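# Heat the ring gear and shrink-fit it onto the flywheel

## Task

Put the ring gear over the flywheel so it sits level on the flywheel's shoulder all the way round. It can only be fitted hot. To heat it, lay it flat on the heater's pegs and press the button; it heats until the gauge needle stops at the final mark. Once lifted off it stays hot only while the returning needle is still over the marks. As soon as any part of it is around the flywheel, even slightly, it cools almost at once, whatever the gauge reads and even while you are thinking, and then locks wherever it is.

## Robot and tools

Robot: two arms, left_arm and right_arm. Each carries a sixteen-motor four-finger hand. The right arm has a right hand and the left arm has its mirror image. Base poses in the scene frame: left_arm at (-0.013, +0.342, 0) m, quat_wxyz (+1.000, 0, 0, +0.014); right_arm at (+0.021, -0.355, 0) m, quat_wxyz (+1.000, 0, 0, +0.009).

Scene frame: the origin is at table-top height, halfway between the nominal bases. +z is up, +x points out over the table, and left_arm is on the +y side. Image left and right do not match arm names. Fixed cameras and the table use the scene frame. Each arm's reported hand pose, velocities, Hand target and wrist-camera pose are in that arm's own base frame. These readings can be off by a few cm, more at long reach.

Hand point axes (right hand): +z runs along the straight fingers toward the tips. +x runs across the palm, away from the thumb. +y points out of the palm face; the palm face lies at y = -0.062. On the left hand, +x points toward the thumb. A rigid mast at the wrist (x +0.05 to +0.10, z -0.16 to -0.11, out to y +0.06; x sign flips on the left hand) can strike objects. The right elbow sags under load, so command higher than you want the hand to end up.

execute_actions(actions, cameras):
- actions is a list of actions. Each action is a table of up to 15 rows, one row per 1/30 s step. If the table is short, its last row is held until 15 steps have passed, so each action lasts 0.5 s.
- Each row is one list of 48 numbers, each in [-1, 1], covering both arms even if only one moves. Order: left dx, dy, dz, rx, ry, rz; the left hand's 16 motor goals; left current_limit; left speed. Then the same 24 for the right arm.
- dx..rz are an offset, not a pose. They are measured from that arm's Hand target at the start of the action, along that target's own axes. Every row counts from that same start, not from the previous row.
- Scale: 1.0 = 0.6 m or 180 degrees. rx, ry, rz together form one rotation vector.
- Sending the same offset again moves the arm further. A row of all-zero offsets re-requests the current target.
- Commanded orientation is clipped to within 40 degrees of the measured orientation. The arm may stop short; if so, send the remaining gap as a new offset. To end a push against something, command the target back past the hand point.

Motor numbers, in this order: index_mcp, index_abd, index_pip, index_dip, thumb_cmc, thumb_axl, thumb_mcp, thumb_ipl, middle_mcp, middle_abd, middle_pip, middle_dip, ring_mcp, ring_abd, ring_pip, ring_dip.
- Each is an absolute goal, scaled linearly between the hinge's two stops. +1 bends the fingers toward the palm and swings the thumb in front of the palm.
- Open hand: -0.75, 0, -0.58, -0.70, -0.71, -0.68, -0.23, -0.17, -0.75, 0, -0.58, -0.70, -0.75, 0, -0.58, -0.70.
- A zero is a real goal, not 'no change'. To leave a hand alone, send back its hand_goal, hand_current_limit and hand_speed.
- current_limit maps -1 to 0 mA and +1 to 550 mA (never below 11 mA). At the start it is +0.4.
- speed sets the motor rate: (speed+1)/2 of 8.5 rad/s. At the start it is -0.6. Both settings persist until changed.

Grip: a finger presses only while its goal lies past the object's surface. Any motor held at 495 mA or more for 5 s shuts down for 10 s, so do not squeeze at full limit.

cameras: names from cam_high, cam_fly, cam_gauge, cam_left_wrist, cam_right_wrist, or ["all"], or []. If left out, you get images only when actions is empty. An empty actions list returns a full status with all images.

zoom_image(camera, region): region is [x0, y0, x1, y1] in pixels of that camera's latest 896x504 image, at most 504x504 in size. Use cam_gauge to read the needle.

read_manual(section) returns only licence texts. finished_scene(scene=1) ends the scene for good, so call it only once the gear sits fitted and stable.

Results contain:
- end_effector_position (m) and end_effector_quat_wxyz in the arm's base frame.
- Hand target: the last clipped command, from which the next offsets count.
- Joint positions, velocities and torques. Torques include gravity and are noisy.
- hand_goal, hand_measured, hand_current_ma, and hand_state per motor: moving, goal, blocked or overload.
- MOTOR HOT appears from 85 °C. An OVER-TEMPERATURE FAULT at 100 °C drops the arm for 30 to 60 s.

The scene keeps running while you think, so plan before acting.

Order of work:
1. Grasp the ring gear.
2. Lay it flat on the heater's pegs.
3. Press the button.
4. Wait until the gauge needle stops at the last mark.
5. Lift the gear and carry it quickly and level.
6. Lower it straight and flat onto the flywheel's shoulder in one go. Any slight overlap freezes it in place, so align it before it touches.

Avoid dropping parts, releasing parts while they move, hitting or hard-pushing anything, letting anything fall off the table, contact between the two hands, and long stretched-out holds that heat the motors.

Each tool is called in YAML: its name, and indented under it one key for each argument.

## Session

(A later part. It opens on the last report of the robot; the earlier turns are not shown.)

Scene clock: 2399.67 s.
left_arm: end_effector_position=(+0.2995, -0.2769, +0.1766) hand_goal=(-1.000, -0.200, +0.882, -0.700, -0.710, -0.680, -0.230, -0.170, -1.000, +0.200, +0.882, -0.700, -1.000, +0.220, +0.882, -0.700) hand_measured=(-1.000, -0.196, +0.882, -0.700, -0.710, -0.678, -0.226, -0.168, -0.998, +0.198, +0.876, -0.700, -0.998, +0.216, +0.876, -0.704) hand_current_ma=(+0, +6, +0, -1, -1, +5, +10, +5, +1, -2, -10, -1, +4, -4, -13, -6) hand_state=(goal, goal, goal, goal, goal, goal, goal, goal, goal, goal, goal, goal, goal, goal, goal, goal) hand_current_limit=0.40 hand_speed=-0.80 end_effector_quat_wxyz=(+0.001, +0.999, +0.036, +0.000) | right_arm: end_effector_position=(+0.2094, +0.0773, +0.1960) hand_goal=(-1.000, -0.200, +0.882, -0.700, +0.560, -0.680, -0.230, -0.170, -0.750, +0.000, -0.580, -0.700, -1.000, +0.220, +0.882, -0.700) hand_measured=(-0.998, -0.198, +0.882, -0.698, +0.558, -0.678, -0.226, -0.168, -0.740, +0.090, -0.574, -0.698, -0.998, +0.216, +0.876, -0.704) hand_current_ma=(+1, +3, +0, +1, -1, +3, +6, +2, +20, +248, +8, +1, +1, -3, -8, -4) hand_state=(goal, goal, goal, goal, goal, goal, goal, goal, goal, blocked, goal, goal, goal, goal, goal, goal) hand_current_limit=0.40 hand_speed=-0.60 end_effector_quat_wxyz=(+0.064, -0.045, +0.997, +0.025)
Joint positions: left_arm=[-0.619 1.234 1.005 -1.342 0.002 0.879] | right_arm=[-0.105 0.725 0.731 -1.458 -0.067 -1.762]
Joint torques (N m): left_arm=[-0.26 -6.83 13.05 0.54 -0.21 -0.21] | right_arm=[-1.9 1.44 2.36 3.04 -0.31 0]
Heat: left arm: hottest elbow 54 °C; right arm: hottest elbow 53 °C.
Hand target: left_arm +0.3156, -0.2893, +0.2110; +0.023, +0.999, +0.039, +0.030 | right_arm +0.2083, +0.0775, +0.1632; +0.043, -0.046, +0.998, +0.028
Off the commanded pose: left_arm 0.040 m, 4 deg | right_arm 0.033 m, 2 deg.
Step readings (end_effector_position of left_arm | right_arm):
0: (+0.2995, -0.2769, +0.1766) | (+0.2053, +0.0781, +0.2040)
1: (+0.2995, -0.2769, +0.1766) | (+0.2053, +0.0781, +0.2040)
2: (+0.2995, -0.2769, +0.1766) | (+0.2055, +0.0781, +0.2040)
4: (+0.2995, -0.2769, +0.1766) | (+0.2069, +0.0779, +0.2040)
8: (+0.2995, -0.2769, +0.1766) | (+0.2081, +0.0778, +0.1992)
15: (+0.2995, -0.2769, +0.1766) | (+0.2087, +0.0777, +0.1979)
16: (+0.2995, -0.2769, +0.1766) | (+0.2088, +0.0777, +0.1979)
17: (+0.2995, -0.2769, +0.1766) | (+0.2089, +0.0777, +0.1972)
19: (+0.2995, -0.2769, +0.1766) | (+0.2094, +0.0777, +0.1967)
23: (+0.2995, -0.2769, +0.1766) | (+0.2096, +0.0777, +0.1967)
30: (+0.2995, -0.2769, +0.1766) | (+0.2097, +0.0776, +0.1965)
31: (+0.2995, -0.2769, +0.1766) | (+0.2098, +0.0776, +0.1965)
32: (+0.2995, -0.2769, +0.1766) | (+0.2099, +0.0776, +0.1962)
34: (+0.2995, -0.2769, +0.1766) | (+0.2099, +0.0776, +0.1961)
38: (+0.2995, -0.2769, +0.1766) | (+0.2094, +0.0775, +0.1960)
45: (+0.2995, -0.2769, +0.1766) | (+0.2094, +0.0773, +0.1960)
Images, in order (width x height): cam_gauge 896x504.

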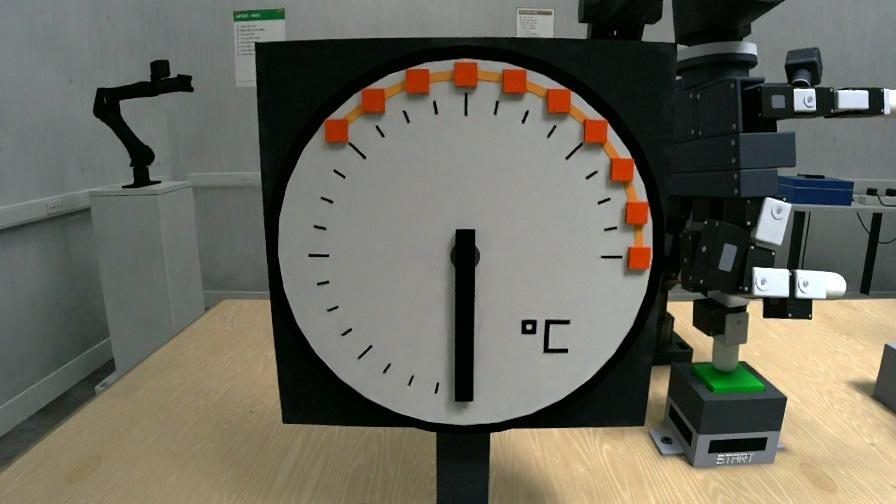

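execute_actions:
  actions:
    - [[0,0,0,0,0,0,-1,-0.2,0.882,-0.7,-0.71,-0.68,-0.23,-0.17,-1,0.2,0.882,-0.7,-1,0.22,0.882,-0.7,0.4,-0.8,-0.0069,0.0034,-0.066,0,0,0,-1,-0.2,0.882,-0.7,0.56,-0.68,-0.23,-0.17,-0.75,0.0,-0.58,-0.7,-1,0.22,0.882,-0.7,0.4,-0.6]]
    - [[0,0,-0.0333,0,0,0,-1,-0.2,0.882,-0.7,-0.71,-0.68,-0.23,-0.17,-1,0.2,0.882,-0.7,-1,0.22,0.882,-0.7,0.4,-0.8,-0.0035,0.0017,-0.033,0,0,0,-1,-0.2,0.882,-0.7,0.56,-0.68,-0.23,-0.17,-0.75,0.0,-0.58,-0.7,-1,0.22,0.882,-0.7,0.4,-0.6]]
    - [[0,0,-0.0333,0,0,0,-1,-0.2,0.882,-0.7,-0.71,-0.68,-0.23,-0.17,-1,0.2,0.882,-0.7,-1,0.22,0.882,-0.7,0.4,-0.8,-0.0035,0.0017,-0.033,0,0,0,-1,-0.2,0.882,-0.7,0.56,-0.68,-0.23,-0.17,-0.75,0.0,-0.58,-0.7,-1,0.22,0.882,-0.7,0.4,-0.6]]
    - [[0,0,-0.0333,0,0,0,-1,-0.2,0.882,-0.7,-0.71,-0.68,-0.23,-0.17,-1,0.2,0.882,-0.7,-1,0.22,0.882,-0.7,0.4,-0.8,0,0,0,0,0,0,-1,-0.2,0.882,-0.7,0.56,-0.68,-0.23,-0.17,-0.75,0.0,-0.58,-0.7,-1,0.22,0.882,-0.7,0.4,-0.6]]
  cameras: ["cam_high","cam_fly","cam_right_wrist"]

zoom_image:
  camera: "cam_high"
  region: [395, 210, 435, 245]

zoom_image:
  camera: "cam_high"
  region: [360, 140, 500, 270]

zoom_image:
  camera: "cam_high"
  region: [360, 150, 420, 210]

Scene clock: 2418.13 s.
left_arm: end_effector_position=(+0.3030, -0.2790, +0.2420) hand_goal=(-1.000, -0.200, +0.882, -0.700, -0.710, -0.680, -0.230, -0.170, -1.000, +0.200, +0.882, -0.700, -1.000, +0.220, +0.882, -0.700) hand_measured=(-1.000, -0.196, +0.882, -0.700, -0.710, -0.678, -0.226, -0.168, -0.998, +0.198, +0.876, -0.700, -0.998, +0.216, +0.876, -0.704) hand_current_ma=(+0, +6, +0, -1, -1, +5, +10, +5, +1, -2, -10, -1, +4, -4, -13, -6) hand_state=(goal, goal, goal, goal, goal, goal, goal, goal, goal, goal, goal, goal, goal, goal, goal, goal) hand_current_limit=0.40 hand_speed=-0.80 end_effector_quat_wxyz=(+0.007, +0.999, +0.037, +0.008) | right_arm: end_effector_position=(+0.1987, +0.0785, +0.2206) hand_goal=(-1.000, -0.200, +0.882, -0.700, +0.560, -0.680, -0.230, -0.170, -0.750, +0.000, -0.580, -0.700, -1.000, +0.220, +0.882, -0.700) hand_measured=(-0.998, -0.198, +0.882, -0.698, +0.558, -0.678, -0.226, -0.168, -0.750, -0.002, -0.578, -0.698, -0.998, +0.216, +0.876, -0.704) hand_current_ma=(+1, +3, +0, +1, -1, +3, +6, +2, +0, -3, +1, +1, +1, -3, -8, -4) hand_state=(goal, goal, goal, goal, goal, goal, goal, goal, goal, goal, goal, goal, goal, goal, goal, goal) hand_current_limit=0.40 hand_speed=-0.60 end_effector_quat_wxyz=(+0.024, -0.044, +0.998, +0.031)
Joint positions: left_arm=[-0.619 1.206 1.152 -1.496 0.001 0.877] | right_arm=[-0.105 0.755 0.812 -1.589 -0.068 -1.762]
Joint torques (N m): left_arm=[0.09 -7.36 12.68 0.24 -0.15 -0.23] | right_arm=[-0.91 -0.56 10.91 0.1 -0.28 0.06]
Motor temperatures (°C): left_arm=[33 34 55 33 33 33] | right_arm=[32 35 52 35 34 35]
Heat: left arm: hottest elbow 55 °C; right arm: hottest elbow 52 °C.
Hand target: left_arm +0.3118, -0.2867, +0.2708; +0.023, +0.999, +0.039, +0.030 | right_arm +0.2096, +0.0775, +0.2428; +0.043, -0.046, +0.998, +0.028
Off the commanded pose: left_arm 0.031 m, 3 deg | right_arm 0.025 m, 2 deg.
Step readings (end_effector_position of left_arm | right_arm):
0: (+0.2995, -0.2769, +0.1766) | (+0.2094, +0.0773, +0.1960)
1: (+0.2995, -0.2769, +0.1766) | (+0.2094, +0.0773, +0.1960)
2: (+0.2995, -0.2769, +0.1766) | (+0.2095, +0.0773, +0.1963)
4: (+0.2995, -0.2769, +0.1766) | (+0.2086, +0.0774, +0.1972)
8: (+0.2995, -0.2769, +0.1766) | (+0.2056, +0.0777, +0.1974)
15: (+0.2995, -0.2769, +0.1766) | (+0.2048, +0.0778, +0.1973)
16: (+0.2994, -0.2769, +0.1767) | (+0.2048, +0.0778, +0.1976)
17: (+0.2992, -0.2767, +0.1775) | (+0.2043, +0.0778, +0.1980)
19: (+0.2995, -0.2768, +0.1817) | (+0.2033, +0.0780, +0.1997)
23: (+0.3025, -0.2789, +0.1962) | (+0.2038, +0.0780, +0.2056)
30: (+0.3038, -0.2796, +0.2044) | (+0.2027, +0.0781, +0.2066)
31: (+0.3035, -0.2795, +0.2043) | (+0.2026, +0.0781, +0.2067)
32: (+0.3029, -0.2790, +0.2048) | (+0.2019, +0.0782, +0.2072)
34: (+0.3016, -0.2781, +0.2071) | (+0.1990, +0.0785, +0.2090)
38: (+0.3029, -0.2790, +0.2164) | (+0.1985, +0.0785, +0.2159)
45: (+0.3035, -0.2794, +0.2218) | (+0.1991, +0.0784, +0.2207)
46: (+0.3033, -0.2793, +0.2217) | (+0.1990, +0.0785, +0.2207)
47: (+0.3027, -0.2788, +0.2223) | (+0.1990, +0.0785, +0.2206)
49: (+0.3014, -0.2780, +0.2251) | (+0.1988, +0.0785, +0.2206)
53: (+0.3027, -0.2789, +0.2357) | (+0.1988, +0.0785, +0.2206)
60: (+0.3033, -0.2792, +0.2421) | (+0.1987, +0.0785, +0.2206)
Images, in order (width x height): cam_high 896x504, cam_fly 896x504, cam_right_wrist 896x504.

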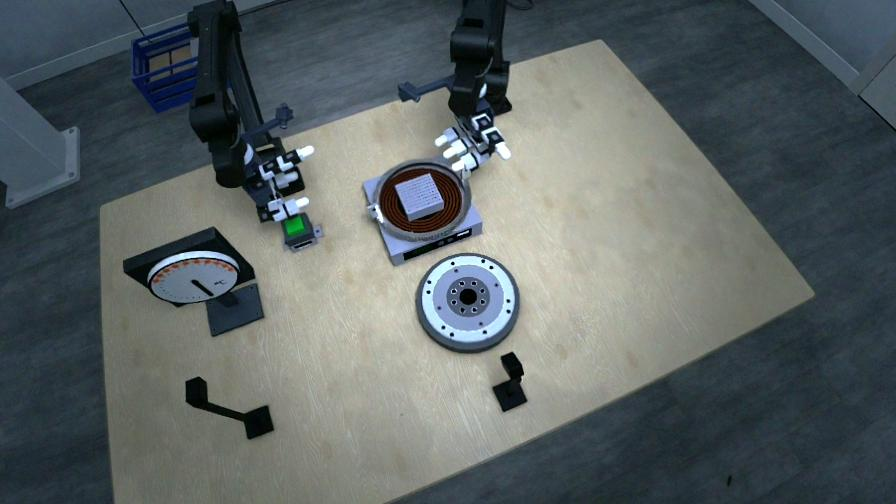

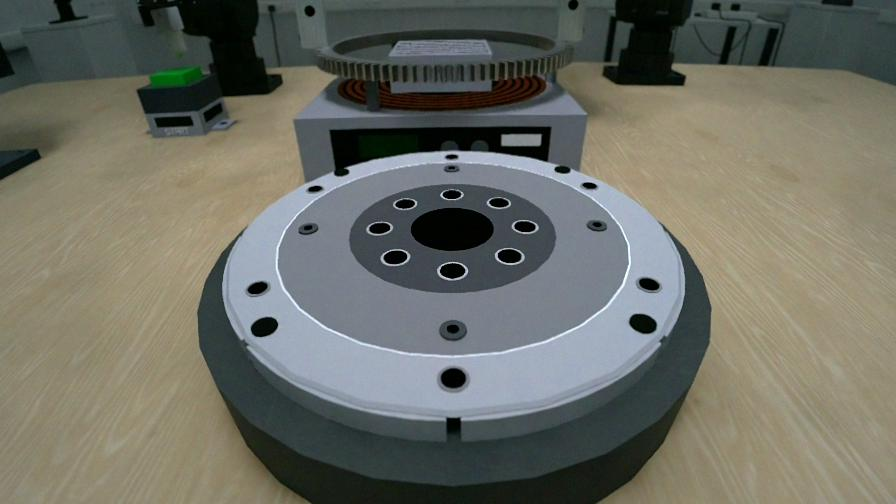

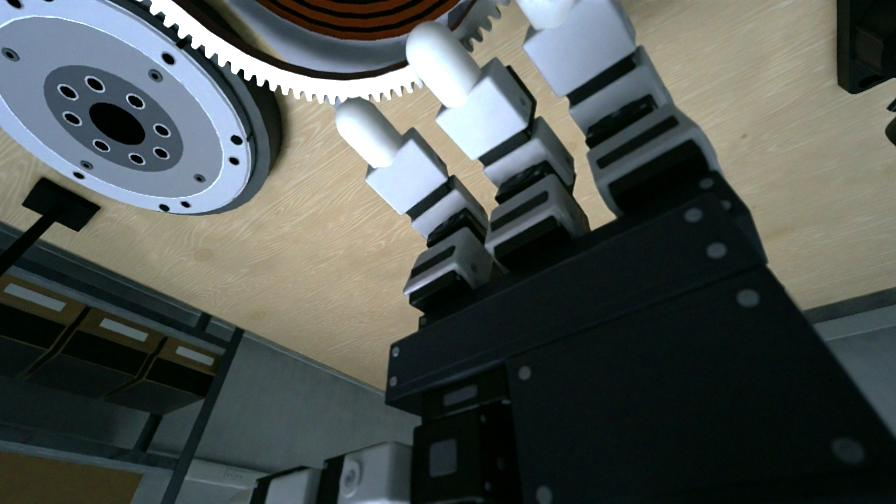

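Scaled by 12.600 from the camera's 896x504 image, which has a finer 1280x720 frame.

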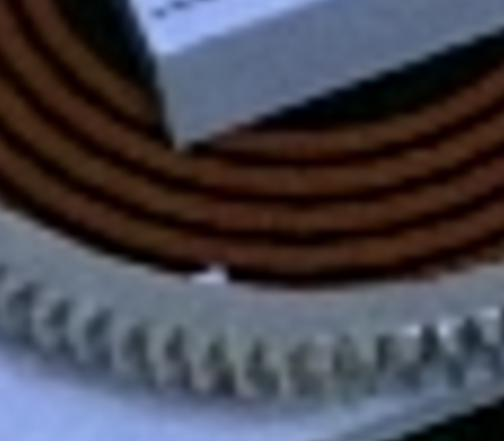

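Scaled by 3.600 from the camera's 896x504 image, which has a finer 1280x720 frame.

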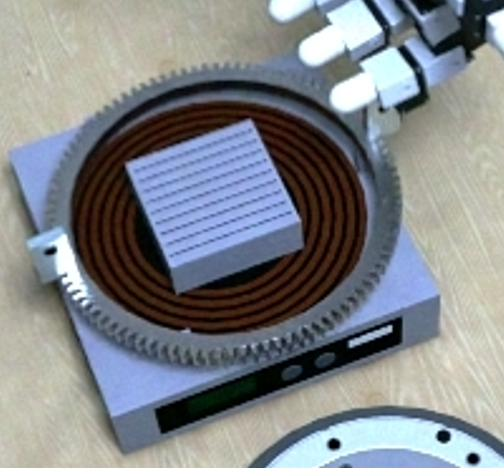

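Scaled by 8.400 from the camera's 896x504 image, which has a finer 1280x720 frame.

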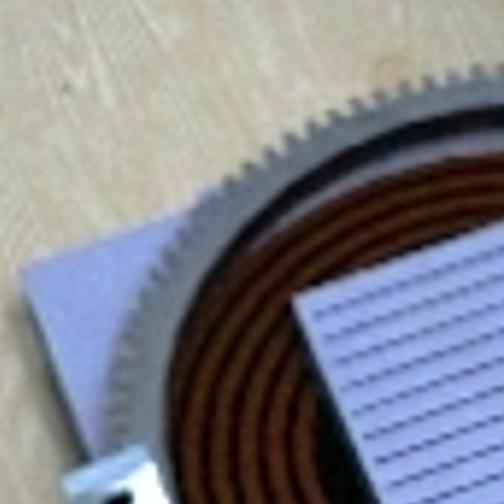

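execute_actions:
  actions:
    - [[0,0,0,0,0,0,-1,-0.2,0.882,-0.7,-0.71,-0.68,-0.23,-0.17,-1,0.2,0.882,-0.7,-1,0.22,0.882,-0.7,0.4,-0.8,-0.0069,0.0034,-0.066,0,0,0,-1,-0.2,0.882,-0.7,0.56,-0.68,-0.23,-0.17,-1,0.2,0.882,-0.7,-1,0.22,0.882,-0.7,0.4,-0.6]]
    - [[0,0,0,0,0,0,-1,-0.2,0.882,-0.7,-0.71,-0.68,-0.23,-0.17,-1,0.2,0.882,-0.7,-1,0.22,0.882,-0.7,0.4,-0.8,-0.0476,0.0839,0.0099,0,0,0,-1,-0.2,0.882,-0.7,0.56,-0.68,-0.23,-0.17,-1,0.2,0.882,-0.7,-1,0.22,0.882,-0.7,0.4,-0.6]]
    - [[0,0,0,0,0,0,-1,-0.2,0.882,-0.7,-0.71,-0.68,-0.23,-0.17,-1,0.2,0.882,-0.7,-1,0.22,0.882,-0.7,0.4,-0.8,-0.0476,0.0839,0.0099,0,0,0,-1,-0.2,0.882,-0.7,-0.71,-0.68,-0.23,-0.17,-1,0.2,0.882,-0.7,-1,0.22,0.882,-0.7,0.4,-0.6]]
    - [[0,0,0,0,0,0,-1,-0.2,0.882,-0.7,-0.71,-0.68,-0.23,-0.17,-1,0.2,0.882,-0.7,-1,0.22,0.882,-0.7,0.4,-0.8,-0.0476,0.0839,0.0099,0,0,0,-1,-0.2,0.882,-0.7,-0.71,-0.68,-0.23,-0.17,-1,0.2,0.882,-0.7,-1,0.22,0.882,-0.7,0.4,-0.6]]
    - [[0,0,0,0,0,0,-1,-0.2,0.882,-0.7,-0.71,-0.68,-0.23,-0.17,-1,0.2,0.882,-0.7,-1,0.22,0.882,-0.7,0.4,-0.8,-0.0476,0.0839,0.0099,0,0,0,-1,-0.2,0.882,-0.7,-0.71,-0.68,-0.23,-0.17,-1,0.2,0.882,-0.7,-1,0.22,0.882,-0.7,0.4,-0.6]]
  cameras: ["cam_high","cam_left_wrist"]

Scene clock: 2536.13 s.
left_arm: end_effector_position=(+0.3030, -0.2790, +0.2420) hand_goal=(-1.000, -0.200, +0.882, -0.700, -0.710, -0.680, -0.230, -0.170, -1.000, +0.200, +0.882, -0.700, -1.000, +0.220, +0.882, -0.700) hand_measured=(-1.000, -0.196, +0.882, -0.700, -0.710, -0.678, -0.226, -0.168, -0.998, +0.198, +0.876, -0.700, -0.998, +0.216, +0.876, -0.704) hand_current_ma=(+0, +6, +0, -1, -1, +5, +10, +5, +1, -2, -10, -1, +4, -4, -13, -6) hand_state=(goal, goal, goal, goal, goal, goal, goal, goal, goal, goal, goal, goal, goal, goal, goal, goal) hand_current_limit=0.40 hand_speed=-0.80 end_effector_quat_wxyz=(+0.007, +0.999, +0.037, +0.008) | right_arm: end_effector_position=(+0.2906, +0.2785, +0.2549) hand_goal=(-1.000, -0.200, +0.882, -0.700, -0.710, -0.680, -0.230, -0.170, -1.000, +0.200, +0.882, -0.700, -1.000, +0.220, +0.882, -0.700) hand_measured=(-1.000, -0.198, +0.882, -0.698, -0.710, -0.678, -0.226, -0.168, -1.000, +0.196, +0.874, -0.698, -1.000, +0.216, +0.876, -0.704) hand_current_ma=(+0, +3, +0, +1, +0, +3, +6, +2, +1, -3, -12, +1, +1, -3, -8, -4) hand_state=(goal, goal, goal, goal, goal, goal, goal, goal, goal, goal, goal, goal, goal, goal, goal, goal) hand_current_limit=0.40 hand_speed=-0.60 end_effector_quat_wxyz=(+0.017, -0.050, +0.998, +0.014)
Joint positions: left_arm=[-0.619 1.206 1.152 -1.496 0.001 0.877] | right_arm=[0.604 1.189 1.168 -1.505 -0.006 -1.067]
Joint torques (N m): left_arm=[-1.03 -7.59 12.77 0.1 -0.19 -0.21] | right_arm=[-1.03 -5.48 10.69 0.95 0.03 0.14]
Motor temperatures (°C): left_arm=[33 35 59 33 33 33] | right_arm=[32 35 57 34 34 35]
Heat: left arm: hottest elbow 59 °C; right arm: hottest elbow 57 °C.
Hand target: left_arm +0.3118, -0.2867, +0.2708; +0.023, +0.999, +0.039, +0.030 | right_arm +0.3068, +0.2892, +0.2798; +0.043, -0.045, +0.998, +0.028
Off the commanded pose: left_arm 0.031 m, 3 deg | right_arm 0.032 m, 3 deg.
Step readings (end_effector_position of left_arm | right_arm):
0: (+0.3030, -0.2790, +0.2420) | (+0.1987, +0.0785, +0.2206)
1: (+0.3030, -0.2790, +0.2420) | (+0.1987, +0.0785, +0.2209)
2: (+0.3030, -0.2790, +0.2420) | (+0.1979, +0.0786, +0.2225)
4: (+0.3030, -0.2790, +0.2420) | (+0.1967, +0.0787, +0.2301)
8: (+0.3030, -0.2790, +0.2420) | (+0.2013, +0.0783, +0.2534)
15: (+0.3030, -0.2790, +0.2420) | (+0.2019, +0.0782, +0.2625)
16: (+0.3030, -0.2790, +0.2420) | (+0.2021, +0.0783, +0.2623)
17: (+0.3030, -0.2790, +0.2420) | (+0.2026, +0.0804, +0.2618)
19: (+0.3030, -0.2790, +0.2420) | (+0.2027, +0.0921, +0.2612)
23: (+0.3030, -0.2790, +0.2420) | (+0.2041, +0.1198, +0.2595)
30: (+0.3030, -0.2790, +0.2420) | (+0.2141, +0.1262, +0.2584)
31: (+0.3030, -0.2790, +0.2420) | (+0.2149, +0.1265, +0.2587)
32: (+0.3030, -0.2790, +0.2420) | (+0.2164, +0.1287, +0.2591)
34: (+0.3030, -0.2790, +0.2420) | (+0.2202, +0.1402, +0.2604)
38: (+0.3030, -0.2790, +0.2420) | (+0.2283, +0.1692, +0.2601)
45: (+0.3030, -0.2790, +0.2420) | (+0.2386, +0.1752, +0.2551)
46: (+0.3030, -0.2790, +0.2420) | (+0.2392, +0.1754, +0.2554)
47: (+0.3030, -0.2790, +0.2420) | (+0.2406, +0.1775, +0.2560)
49: (+0.3030, -0.2790, +0.2420) | (+0.2448, +0.1885, +0.2585)
53: (+0.3030, -0.2790, +0.2420) | (+0.2549, +0.2191, +0.2599)
60: (+0.3030, -0.2790, +0.2420) | (+0.2633, +0.2260, +0.2528)
61: (+0.3030, -0.2790, +0.2420) | (+0.2639, +0.2261, +0.2533)
62: (+0.3030, -0.2790, +0.2420) | (+0.2654, +0.2277, +0.2540)
64: (+0.3030, -0.2790, +0.2420) | (+0.2702, +0.2379, +0.2574)
68: (+0.3030, -0.2790, +0.2420) | (+0.2818, +0.2690, +0.2600)
75: (+0.3030, -0.2790, +0.2420) | (+0.2882, +0.2777, +0.2518)
Images, in order (width x height): cam_high 896x504, cam_left_wrist 896x504.

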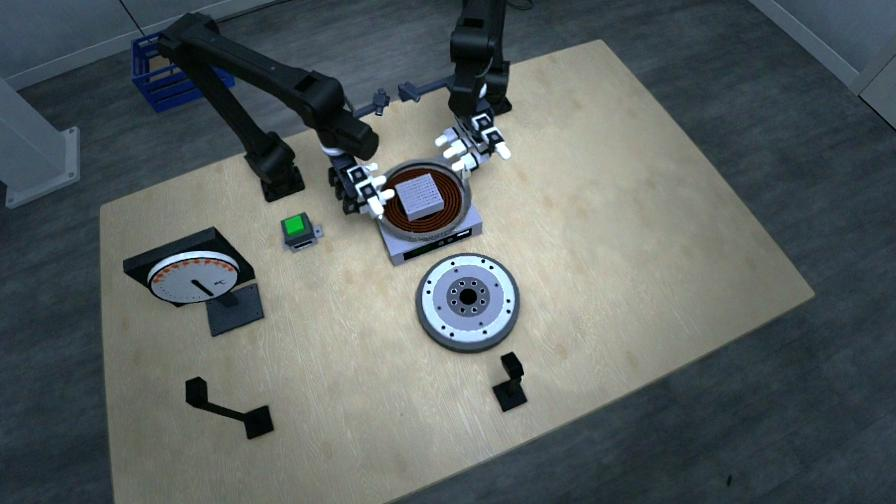

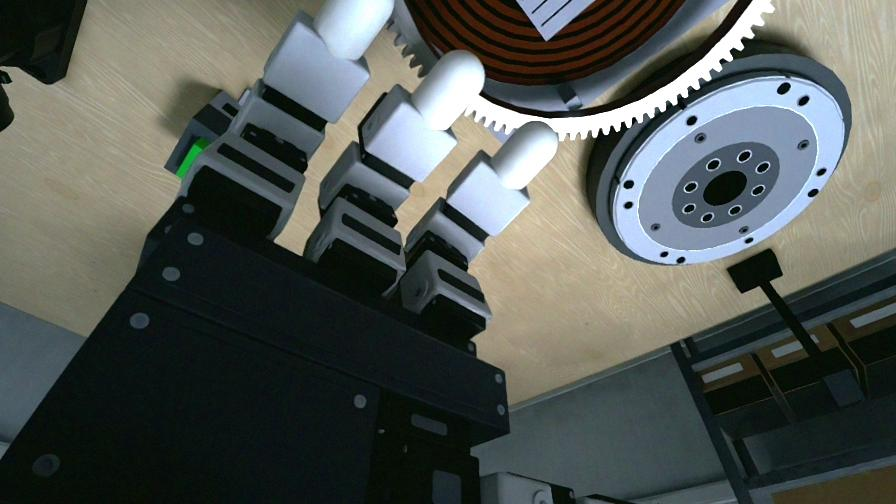

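zoom_image:
  camera: "cam_left_wrist"
  region: [460, 40, 680, 160]

Scaled by 2.291 from the camera's 896x504 image, which has a finer 1280x720 frame.

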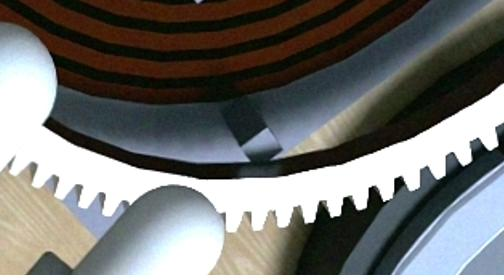

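execute_actions:
  actions: []
  cameras: ["cam_right_wrist","cam_high"]

zoom_image:
  camera: "cam_right_wrist"
  region: [200, 0, 540, 170]

zoom_image:
  camera: "cam_high"
  region: [440, 170, 480, 205]

Scene clock: 2548.70 s.
left_arm: end_effector_position=(+0.3030, -0.2790, +0.2420) hand_goal=(-1.000, -0.200, +0.882, -0.700, -0.710, -0.680, -0.230, -0.170, -1.000, +0.200, +0.882, -0.700, -1.000, +0.220, +0.882, -0.700) hand_measured=(-1.000, -0.196, +0.882, -0.700, -0.710, -0.678, -0.226, -0.168, -0.998, +0.198, +0.876, -0.700, -0.998, +0.216, +0.876, -0.704) hand_current_ma=(+0, +6, +0, -1, -1, +5, +10, +5, +1, -2, -10, -1, +4, -4, -13, -6) hand_state=(goal, goal, goal, goal, goal, goal, goal, goal, goal, goal, goal, goal, goal, goal, goal, goal) hand_current_limit=0.40 hand_speed=-0.80 end_effector_quat_wxyz=(+0.007, +0.999, +0.037, +0.008) | right_arm: end_effector_position=(+0.2907, +0.2785, +0.2549) hand_goal=(-1.000, -0.200, +0.882, -0.700, -0.710, -0.680, -0.230, -0.170, -1.000, +0.200, +0.882, -0.700, -1.000, +0.220, +0.882, -0.700) hand_measured=(-1.000, -0.198, +0.882, -0.698, -0.710, -0.678, -0.226, -0.168, -1.000, +0.196, +0.874, -0.698, -1.000, +0.216, +0.876, -0.704) hand_current_ma=(+0, +3, +0, +1, +0, +3, +6, +2, +1, -3, -12, +1, +1, -3, -8, -4) hand_state=(goal, goal, goal, goal, goal, goal, goal, goal, goal, goal, goal, goal, goal, goal, goal, goal) hand_current_limit=0.40 hand_speed=-0.60 end_effector_quat_wxyz=(+0.017, -0.050, +0.999, +0.014)
Joint positions: left_arm=[-0.619 1.206 1.152 -1.496 0.001 0.877] | right_arm=[0.604 1.189 1.168 -1.505 -0.006 -1.066]
Joint velocities: within noise
Joint torques (N m): left_arm=[-0.67 -7.94 12.63 0.49 -0.11 -0.24] | right_arm=[-0.97 -5.54 10.96 0.91 0.02 0.23]
Motor temperatures (°C): left_arm=[33 35 59 33 33 33] | right_arm=[32 35 61 34 34 35]
Heat: left arm: hottest elbow 59 °C; right arm: hottest elbow 61 °C.
Hand target: left_arm +0.3118, -0.2867, +0.2708; +0.023, +0.999, +0.039, +0.030 | right_arm +0.3067, +0.2892, +0.2798; +0.043, -0.045, +0.998, +0.028
Off the commanded pose: left_arm 0.031 m, 3 deg | right_arm 0.032 m, 3 deg.
Images, in order (width x height): cam_high 896x504, cam_right_wrist 896x504.

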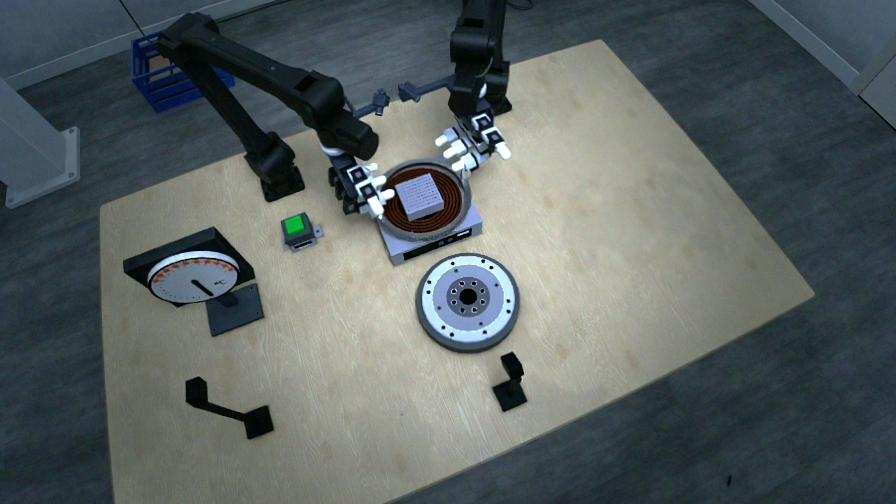

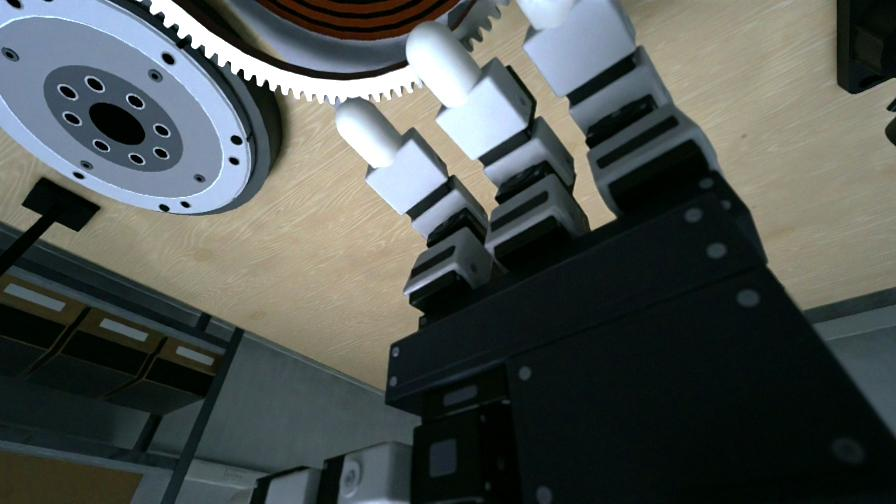

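Scaled by 1.482 from the camera's 896x504 image, which has a finer 1280x720 frame.

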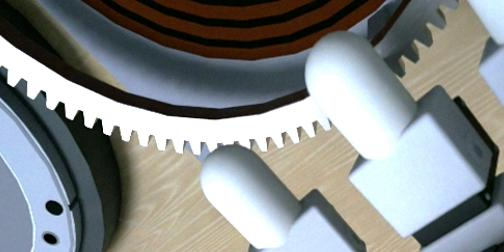

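Scaled by 12.600 from the camera's 896x504 image, which has a finer 1280x720 frame.

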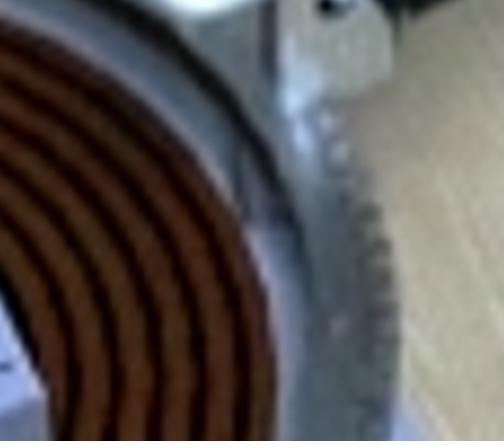

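execute_actions:
  actions:
    - [[-0.0238,-0.0221,0.0435,0.013,-0.0139,0,-1,-0.2,0.882,-0.7,-0.71,-0.68,-0.23,-0.17,-1,0.2,0.882,-0.7,-1,0.22,0.882,-0.7,0.4,-0.8,0.0305,-0.0177,0.0471,0.0104,0.0179,0,-1,-0.2,0.882,-0.7,-0.71,-0.68,-0.23,-0.17,-1,0.2,0.882,-0.7,-1,0.22,0.882,-0.7,0.4,-0.8]]
    - [[0.0037,0.0038,0.025,0,0,0,-1,-0.2,0.882,-0.7,-0.71,-0.68,-0.23,-0.17,-1,0.2,0.882,-0.7,-1,0.22,0.882,-0.7,0.4,-0.8,-0.0054,0.0012,0.025,0,0,0,-1,-0.2,0.882,-0.7,-0.71,-0.68,-0.23,-0.17,-1,0.2,0.882,-0.7,-1,0.22,0.882,-0.7,0.4,-0.8]]
    - [[0.0037,0.0038,0.025,0,0,0,-1,-0.2,0.882,-0.7,-0.71,-0.68,-0.23,-0.17,-1,0.2,0.882,-0.7,-1,0.22,0.882,-0.7,0.4,-0.8,-0.0054,0.0012,0.025,0,0,0,-1,-0.2,0.882,-0.7,-0.71,-0.68,-0.23,-0.17,-1,0.2,0.882,-0.7,-1,0.22,0.882,-0.7,0.4,-0.8]]
  cameras: ["cam_left_wrist","cam_right_wrist"]

Scene clock: 2606.83 s.
left_arm: end_effector_position=(+0.3006, -0.2766, +0.2140) hand_goal=(-1.000, -0.200, +0.882, -0.700, -0.710, -0.680, -0.230, -0.170, -1.000, +0.200, +0.882, -0.700, -1.000, +0.220, +0.882, -0.700) hand_measured=(-1.000, -0.196, +0.882, -0.700, -0.710, -0.678, -0.226, -0.168, -0.998, +0.198, +0.876, -0.700, -0.998, +0.216, +0.876, -0.704) hand_current_ma=(+0, +6, +0, -1, -1, +5, +10, +5, +1, -2, -10, -1, +4, -4, -13, -6) hand_state=(goal, goal, goal, goal, goal, goal, goal, goal, goal, goal, goal, goal, goal, goal, goal, goal) hand_current_limit=0.40 hand_speed=-0.80 end_effector_quat_wxyz=(+0.001, +0.999, +0.037, +0.004) | right_arm: end_effector_position=(+0.2959, +0.2817, +0.2263) hand_goal=(-1.000, -0.200, +0.882, -0.700, -0.710, -0.680, -0.230, -0.170, -1.000, +0.200, +0.882, -0.700, -1.000, +0.220, +0.882, -0.700) hand_measured=(-1.000, -0.198, +0.882, -0.698, -0.710, -0.678, -0.226, -0.168, -1.000, +0.196, +0.874, -0.698, -1.000, +0.216, +0.876, -0.704) hand_current_ma=(+0, +3, +0, +1, +0, +3, +6, +2, +1, -3, -12, +1, +1, -3, -8, -4) hand_state=(goal, goal, goal, goal, goal, goal, goal, goal, goal, goal, goal, goal, goal, goal, goal, goal) hand_current_limit=0.40 hand_speed=-0.80 end_effector_quat_wxyz=(+0.017, -0.050, +0.999, +0.013)
Joint positions: left_arm=[-0.619 1.213 1.087 -1.437 -0.002 0.877] | right_arm=[0.604 1.211 1.111 -1.429 -0.004 -1.066]
Joint torques (N m): left_arm=[-0.32 -5.36 8.54 1.26 -0.17 -0.19] | right_arm=[-0.62 -5.77 6.24 1.35 0.02 0.11]
Motor temperatures (°C): left_arm=[33 35 59 33 33 33] | right_arm=[32 36 64 34 34 35]
Heat: left arm: hottest elbow 59 °C; right arm: hottest elbow 64 °C.
Hand target: left_arm +0.3035, -0.2801, +0.2134; +0.003, +0.999, +0.039, +0.008 | right_arm +0.2992, +0.2815, +0.2199; +0.016, -0.046, +0.999, +0.011
Off the commanded pose: left_arm 0.005 m, 1 deg | right_arm 0.007 m, 1 deg.
Step readings (end_effector_position of left_arm | right_arm):
0: (+0.3030, -0.2790, +0.2420) | (+0.2907, +0.2785, +0.2549)
1: (+0.3030, -0.2790, +0.2419) | (+0.2907, +0.2785, +0.2549)
2: (+0.3031, -0.2789, +0.2419) | (+0.2907, +0.2784, +0.2549)
4: (+0.3031, -0.2786, +0.2418) | (+0.2908, +0.2783, +0.2548)
8: (+0.3028, -0.2782, +0.2416) | (+0.2909, +0.2782, +0.2548)
15: (+0.3013, -0.2771, +0.2384) | (+0.2909, +0.2782, +0.2548)
16: (+0.3011, -0.2770, +0.2381) | (+0.2909, +0.2782, +0.2548)
17: (+0.3008, -0.2767, +0.2374) | (+0.2910, +0.2783, +0.2544)
19: (+0.2998, -0.2760, +0.2343) | (+0.2917, +0.2787, +0.2519)
23: (+0.2975, -0.2744, +0.2267) | (+0.2914, +0.2785, +0.2445)
30: (+0.2982, -0.2749, +0.2258) | (+0.2925, +0.2793, +0.2417)
31: (+0.2982, -0.2749, +0.2258) | (+0.2927, +0.2794, +0.2418)
32: (+0.2988, -0.2753, +0.2255) | (+0.2930, +0.2797, +0.2412)
34: (+0.2998, -0.2760, +0.2232) | (+0.2941, +0.2804, +0.2386)
38: (+0.2996, -0.2759, +0.2166) | (+0.2947, +0.2808, +0.2302)
45: (+0.3005, -0.2765, +0.2139) | (+0.2958, +0.2816, +0.2263)
Images, in order (width x height): cam_left_wrist 896x504, cam_right_wrist 896x504.

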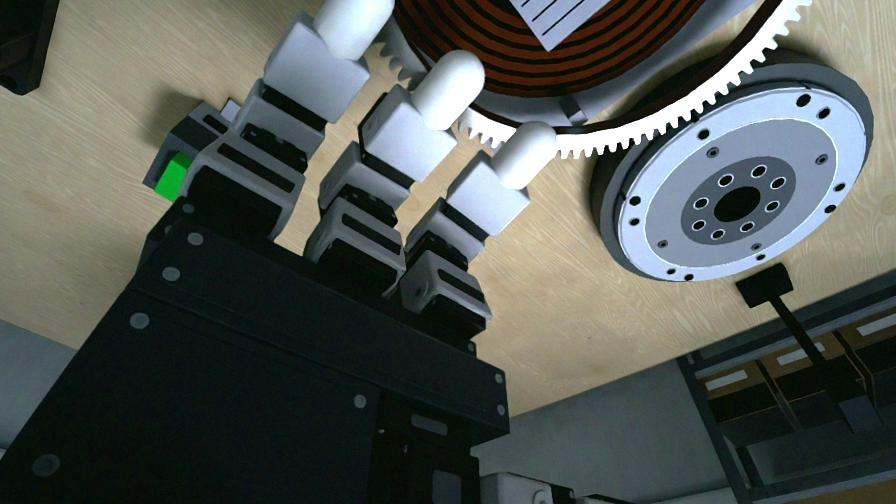

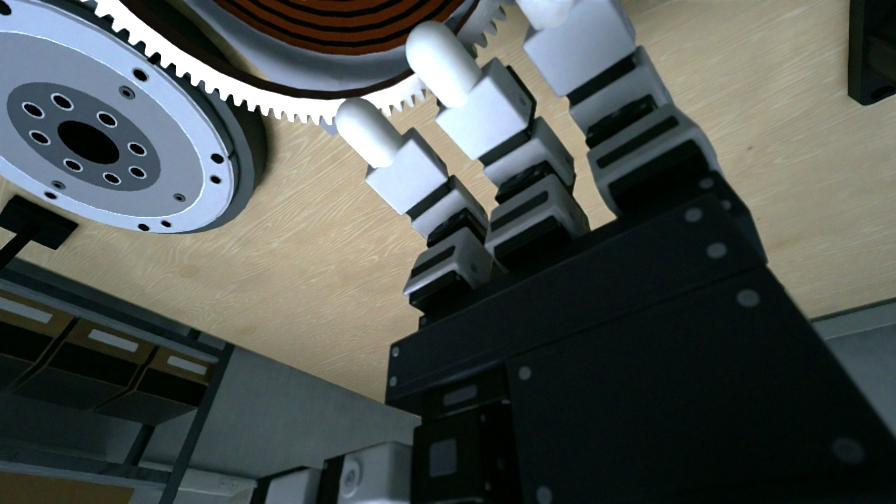

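execute_actions:
  actions:
    - [[-0.0032,-0.0038,0.01,0,0,0,-1,-0.2,0.882,-0.7,-0.71,-0.68,-0.23,-0.17,-1,0.2,0.882,-0.7,-1,0.22,0.882,-0.7,0.4,-0.8,0.0056,-0.0082,0.01,0,0,0,-1,-0.2,0.882,-0.7,-0.71,-0.68,-0.23,-0.17,-1,0.2,0.882,-0.7,-1,0.22,0.882,-0.7,0.4,-0.8]]
    - [[0,0,0.0167,0,0,0,-1,-0.2,0.882,-0.7,-0.71,-0.68,-0.23,-0.17,-1,0.2,0.882,-0.7,-1,0.22,0.882,-0.7,0.4,-0.8,0,0,0.0167,0,0,0,-1,-0.2,0.882,-0.7,-0.71,-0.68,-0.23,-0.17,-1,0.2,0.882,-0.7,-1,0.22,0.882,-0.7,0.4,-0.8]]
  cameras: ["cam_left_wrist","cam_right_wrist"]

zoom_image:
  camera: "cam_left_wrist"
  region: [300, 0, 660, 220]

zoom_image:
  camera: "cam_right_wrist"
  region: [260, 0, 620, 220]

Scene clock: 2621.47 s.
left_arm: end_effector_position=(+0.2985, -0.2751, +0.1976) hand_goal=(-1.000, -0.200, +0.882, -0.700, -0.710, -0.680, -0.230, -0.170, -1.000, +0.200, +0.882, -0.700, -1.000, +0.220, +0.882, -0.700) hand_measured=(-1.000, -0.196, +0.882, -0.700, -0.710, -0.678, -0.226, -0.168, -0.998, +0.198, +0.876, -0.700, -0.998, +0.216, +0.876, -0.704) hand_current_ma=(+0, +6, +0, -1, -1, +5, +10, +5, +1, -2, -10, -1, +4, -4, -13, -6) hand_state=(goal, goal, goal, goal, goal, goal, goal, goal, goal, goal, goal, goal, goal, goal, goal, goal) hand_current_limit=0.40 hand_speed=-0.80 end_effector_quat_wxyz=(+0.001, +0.999, +0.037, +0.003) | right_arm: end_effector_position=(+0.2938, +0.2787, +0.2080) hand_goal=(-1.000, -0.200, +0.882, -0.700, -0.710, -0.680, -0.230, -0.170, -1.000, +0.200, +0.882, -0.700, -1.000, +0.220, +0.882, -0.700) hand_measured=(-1.000, -0.198, +0.882, -0.698, -0.710, -0.678, -0.226, -0.168, -1.000, +0.196, +0.874, -0.698, -1.000, +0.216, +0.876, -0.704) hand_current_ma=(+0, +3, +0, +1, +0, +3, +6, +2, +1, -3, -12, +1, +1, -3, -8, -4) hand_state=(goal, goal, goal, goal, goal, goal, goal, goal, goal, goal, goal, goal, goal, goal, goal, goal) hand_current_limit=0.40 hand_speed=-0.80 end_effector_quat_wxyz=(+0.014, -0.048, +0.999, +0.011)
Joint positions: left_arm=[-0.619 1.213 1.044 -1.395 -0.002 0.877] | right_arm=[0.601 1.211 1.064 -1.387 -0.004 -1.066]
Joint torques (N m): left_arm=[-0.21 -6.48 8.53 1.11 -0.2 -0.17] | right_arm=[-1.61 -5.89 6.2 1.09 -0.02 0.08]
Motor temperatures (°C): left_arm=[33 34 59 33 33 33] | right_arm=[32 36 60 34 34 35]
Heat: left arm: hottest elbow 59 °C; right arm: hottest elbow 60 °C.
Hand target: left_arm +0.3016, -0.2781, +0.1972; +0.003, +0.999, +0.039, +0.008 | right_arm +0.2967, +0.2767, +0.2036; +0.016, -0.046, +0.999, +0.011
Off the commanded pose: left_arm 0.004 m, 1 deg | right_arm 0.006 m, 0 deg.
Step readings (end_effector_position of left_arm | right_arm):
0: (+0.3006, -0.2766, +0.2140) | (+0.2959, +0.2817, +0.2263)
1: (+0.3006, -0.2766, +0.2140) | (+0.2959, +0.2817, +0.2263)
2: (+0.3006, -0.2766, +0.2136) | (+0.2960, +0.2817, +0.2259)
4: (+0.3006, -0.2766, +0.2117) | (+0.2957, +0.2815, +0.2236)
8: (+0.2987, -0.2752, +0.2068) | (+0.2934, +0.2790, +0.2170)
15: (+0.2986, -0.2752, +0.2059) | (+0.2937, +0.2786, +0.2160)
16: (+0.2988, -0.2753, +0.2059) | (+0.2937, +0.2787, +0.2160)
17: (+0.2989, -0.2754, +0.2054) | (+0.2940, +0.2789, +0.2157)
19: (+0.2994, -0.2757, +0.2036) | (+0.2945, +0.2792, +0.2138)
23: (+0.2982, -0.2748, +0.1985) | (+0.2934, +0.2784, +0.2087)
30: (+0.2984, -0.2750, +0.1976) | (+0.2937, +0.2787, +0.2080)
Images, in order (width x height): cam_left_wrist 896x504, cam_right_wrist 896x504.

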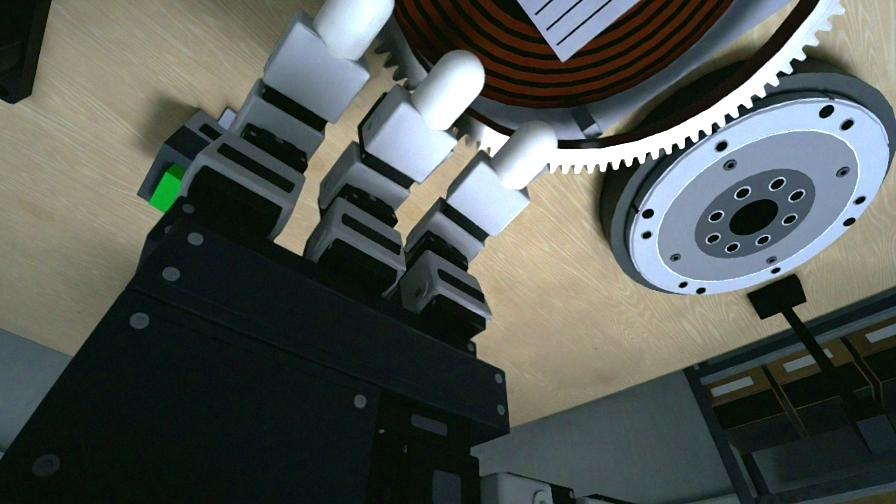

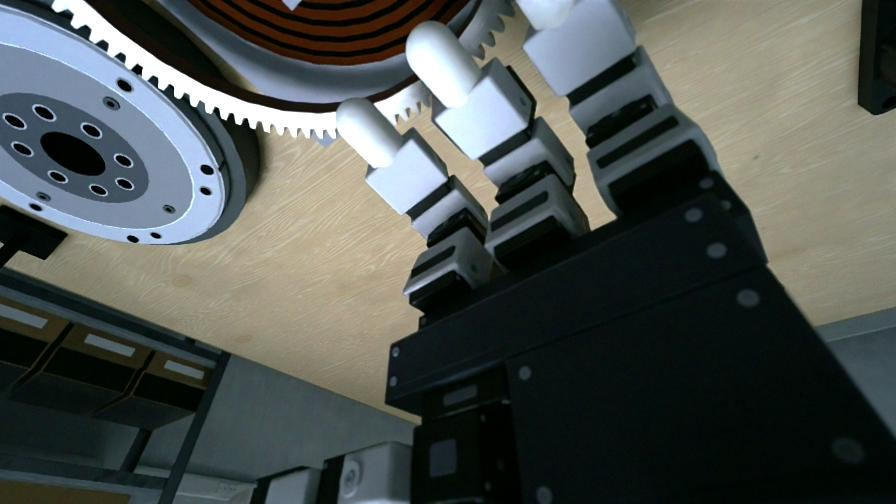

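Scaled by 1.400 from the camera's 896x504 image, which has a finer 1280x720 frame.

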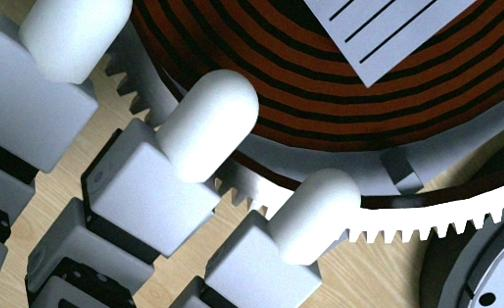

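Scaled by 1.400 from the camera's 896x504 image, which has a finer 1280x720 frame.

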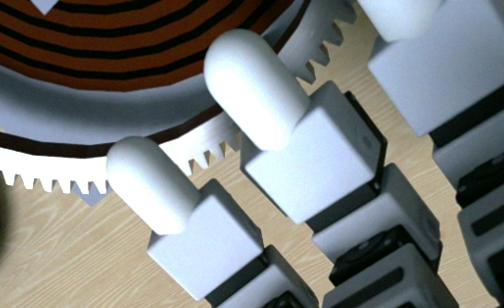

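execute_actions:
  actions:
    - [[0,0,0.0167,0,0,0,-1,-0.2,0.882,-0.7,-0.71,-0.68,-0.23,-0.17,-1,0.2,0.882,-0.7,-1,0.22,0.882,-0.7,0.4,-0.8,0,0,0.0167,0,0,0,-1,-0.2,0.882,-0.7,-0.71,-0.68,-0.23,-0.17,-1,0.2,0.882,-0.7,-1,0.22,0.882,-0.7,0.4,-0.8]]
    - [[0,0,0.0167,0,0,0,-1,-0.2,0.882,-0.7,-0.71,-0.68,-0.23,-0.17,-1,0.2,0.882,-0.7,-1,0.22,0.882,-0.7,0.4,-0.8,0,0,0.0167,0,0,0,-1,-0.2,0.882,-0.7,-0.71,-0.68,-0.23,-0.17,-1,0.2,0.882,-0.7,-1,0.22,0.882,-0.7,0.4,-0.8]]
    - [[0,0,0.0167,0,0,0,-1,-0.2,0.882,-0.7,-0.71,-0.68,-0.23,-0.17,-1,0.2,0.882,-0.7,-1,0.22,0.882,-0.7,0.4,-0.8,0,0,0.0167,0,0,0,-1,-0.2,0.882,-0.7,-0.71,-0.68,-0.23,-0.17,-1,0.2,0.882,-0.7,-1,0.22,0.882,-0.7,0.4,-0.8]]
  cameras: ["cam_left_wrist","cam_right_wrist","cam_fly"]

zoom_image:
  camera: "cam_left_wrist"
  region: [300, 0, 660, 220]

zoom_image:
  camera: "cam_right_wrist"
  region: [260, 0, 620, 220]

Scene clock: 2632.67 s.
left_arm: end_effector_position=(+0.2987, -0.2752, +0.1679) hand_goal=(-1.000, -0.200, +0.882, -0.700, -0.710, -0.680, -0.230, -0.170, -1.000, +0.200, +0.882, -0.700, -1.000, +0.220, +0.882, -0.700) hand_measured=(-1.000, -0.196, +0.882, -0.700, -0.710, -0.678, -0.226, -0.168, -0.998, +0.198, +0.876, -0.700, -0.998, +0.216, +0.876, -0.704) hand_current_ma=(+0, +6, +0, -1, -1, +5, +10, +5, +1, -2, -10, -1, +4, -4, -13, -6) hand_state=(goal, goal, goal, goal, goal, goal, goal, goal, goal, goal, goal, goal, goal, goal, goal, goal) hand_current_limit=0.40 hand_speed=-0.80 end_effector_quat_wxyz=(+0.001, +0.999, +0.037, +0.003) | right_arm: end_effector_position=(+0.2933, +0.2784, +0.1804) hand_goal=(-1.000, -0.200, +0.882, -0.700, -0.710, -0.680, -0.230, -0.170, -1.000, +0.200, +0.882, -0.700, -1.000, +0.220, +0.882, -0.700) hand_measured=(-1.000, -0.198, +0.882, -0.698, -0.710, -0.678, -0.226, -0.168, -1.000, +0.198, +0.876, -0.698, -1.000, +0.216, +0.876, -0.704) hand_current_ma=(+0, +3, +0, +1, +0, +3, +6, +2, +1, -2, -9, +1, +1, -3, -8, -4) hand_state=(goal, goal, goal, goal, goal, goal, goal, goal, goal, goal, goal, goal, goal, goal, goal, goal) hand_current_limit=0.40 hand_speed=-0.80 end_effector_quat_wxyz=(+0.015, -0.048, +0.999, +0.012)
Joint positions: left_arm=[-0.619 1.231 0.979 -1.312 -0.002 0.877] | right_arm=[0.601 1.222 0.999 -1.309 -0.004 -1.066]
Joint torques (N m): left_arm=[-0.09 -6.53 7.98 1.13 -0.09 -0.11] | right_arm=[-1.26 -6.3 5.79 1.43 -0.02 0.09]
Motor temperatures (°C): left_arm=[33 34 58 33 33 33] | right_arm=[32 36 57 34 34 35]
Heat: left arm: hottest elbow 58 °C; right arm: hottest elbow 57 °C.
Hand target: left_arm +0.3020, -0.2782, +0.1672; +0.003, +0.999, +0.039, +0.008 | right_arm +0.2977, +0.2774, +0.1737; +0.016, -0.046, +0.999, +0.011
Off the commanded pose: left_arm 0.005 m, 1 deg | right_arm 0.008 m, 0 deg.
Step readings (end_effector_position of left_arm | right_arm):
0: (+0.2985, -0.2751, +0.1976) | (+0.2938, +0.2787, +0.2080)
1: (+0.2986, -0.2751, +0.1976) | (+0.2939, +0.2788, +0.2080)
2: (+0.2988, -0.2753, +0.1973) | (+0.2941, +0.2789, +0.2077)
4: (+0.2993, -0.2756, +0.1955) | (+0.2945, +0.2792, +0.2058)
8: (+0.2982, -0.2749, +0.1901) | (+0.2934, +0.2784, +0.2007)
15: (+0.2985, -0.2751, +0.1879) | (+0.2938, +0.2787, +0.2002)
16: (+0.2986, -0.2752, +0.1880) | (+0.2939, +0.2788, +0.2002)
17: (+0.2989, -0.2753, +0.1877) | (+0.2939, +0.2788, +0.1997)
19: (+0.2994, -0.2758, +0.1860) | (+0.2939, +0.2788, +0.1976)
23: (+0.2984, -0.2750, +0.1803) | (+0.2930, +0.2782, +0.1922)
30: (+0.2987, -0.2752, +0.1779) | (+0.2930, +0.2782, +0.1908)
31: (+0.2987, -0.2753, +0.1780) | (+0.2930, +0.2782, +0.1908)
32: (+0.2988, -0.2753, +0.1775) | (+0.2930, +0.2782, +0.1903)
34: (+0.2987, -0.2752, +0.1753) | (+0.2930, +0.2782, +0.1880)
38: (+0.2983, -0.2749, +0.1699) | (+0.2932, +0.2783, +0.1824)
45: (+0.2987, -0.2752, +0.1679) | (+0.2933, +0.2784, +0.1804)
Images, in order (width x height): cam_fly 896x504, cam_left_wrist 896x504, cam_right_wrist 896x504.

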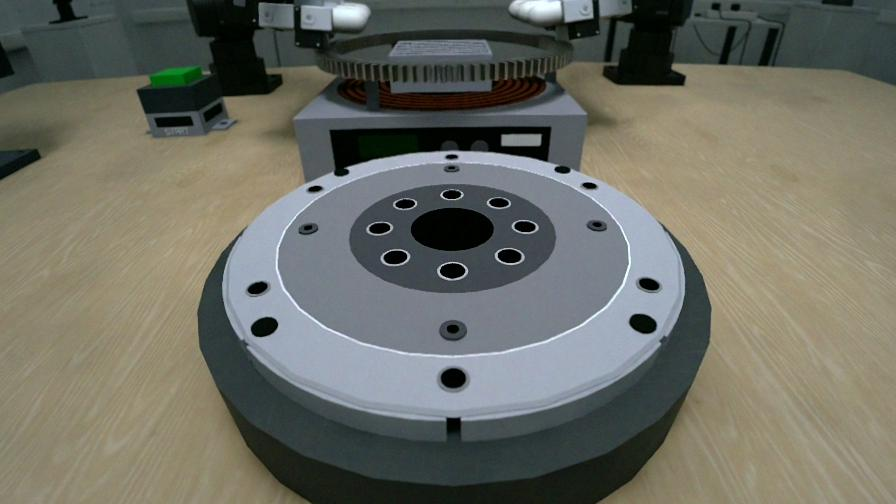

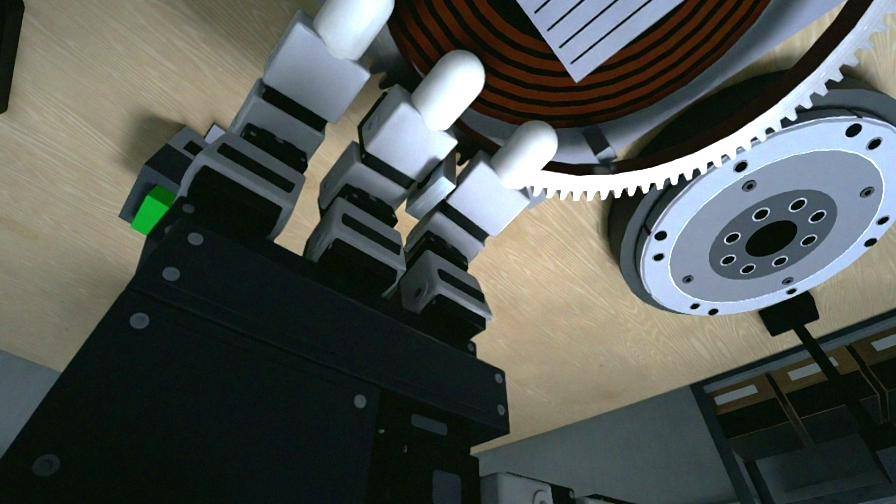

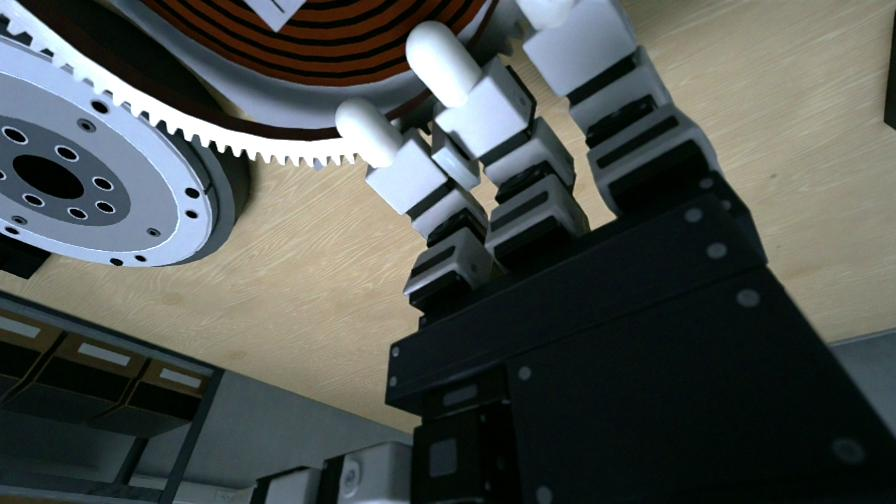

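Scaled by 1.400 from the camera's 896x504 image, which has a finer 1280x720 frame.

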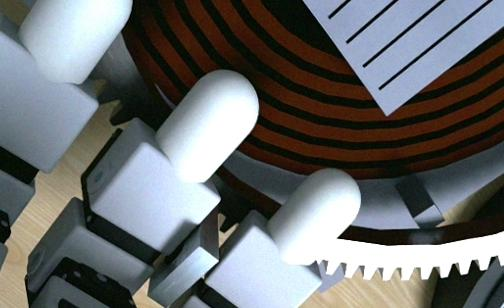

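Scaled by 1.400 from the camera's 896x504 image, which has a finer 1280x720 frame.

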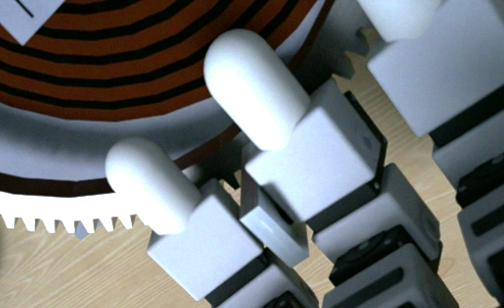

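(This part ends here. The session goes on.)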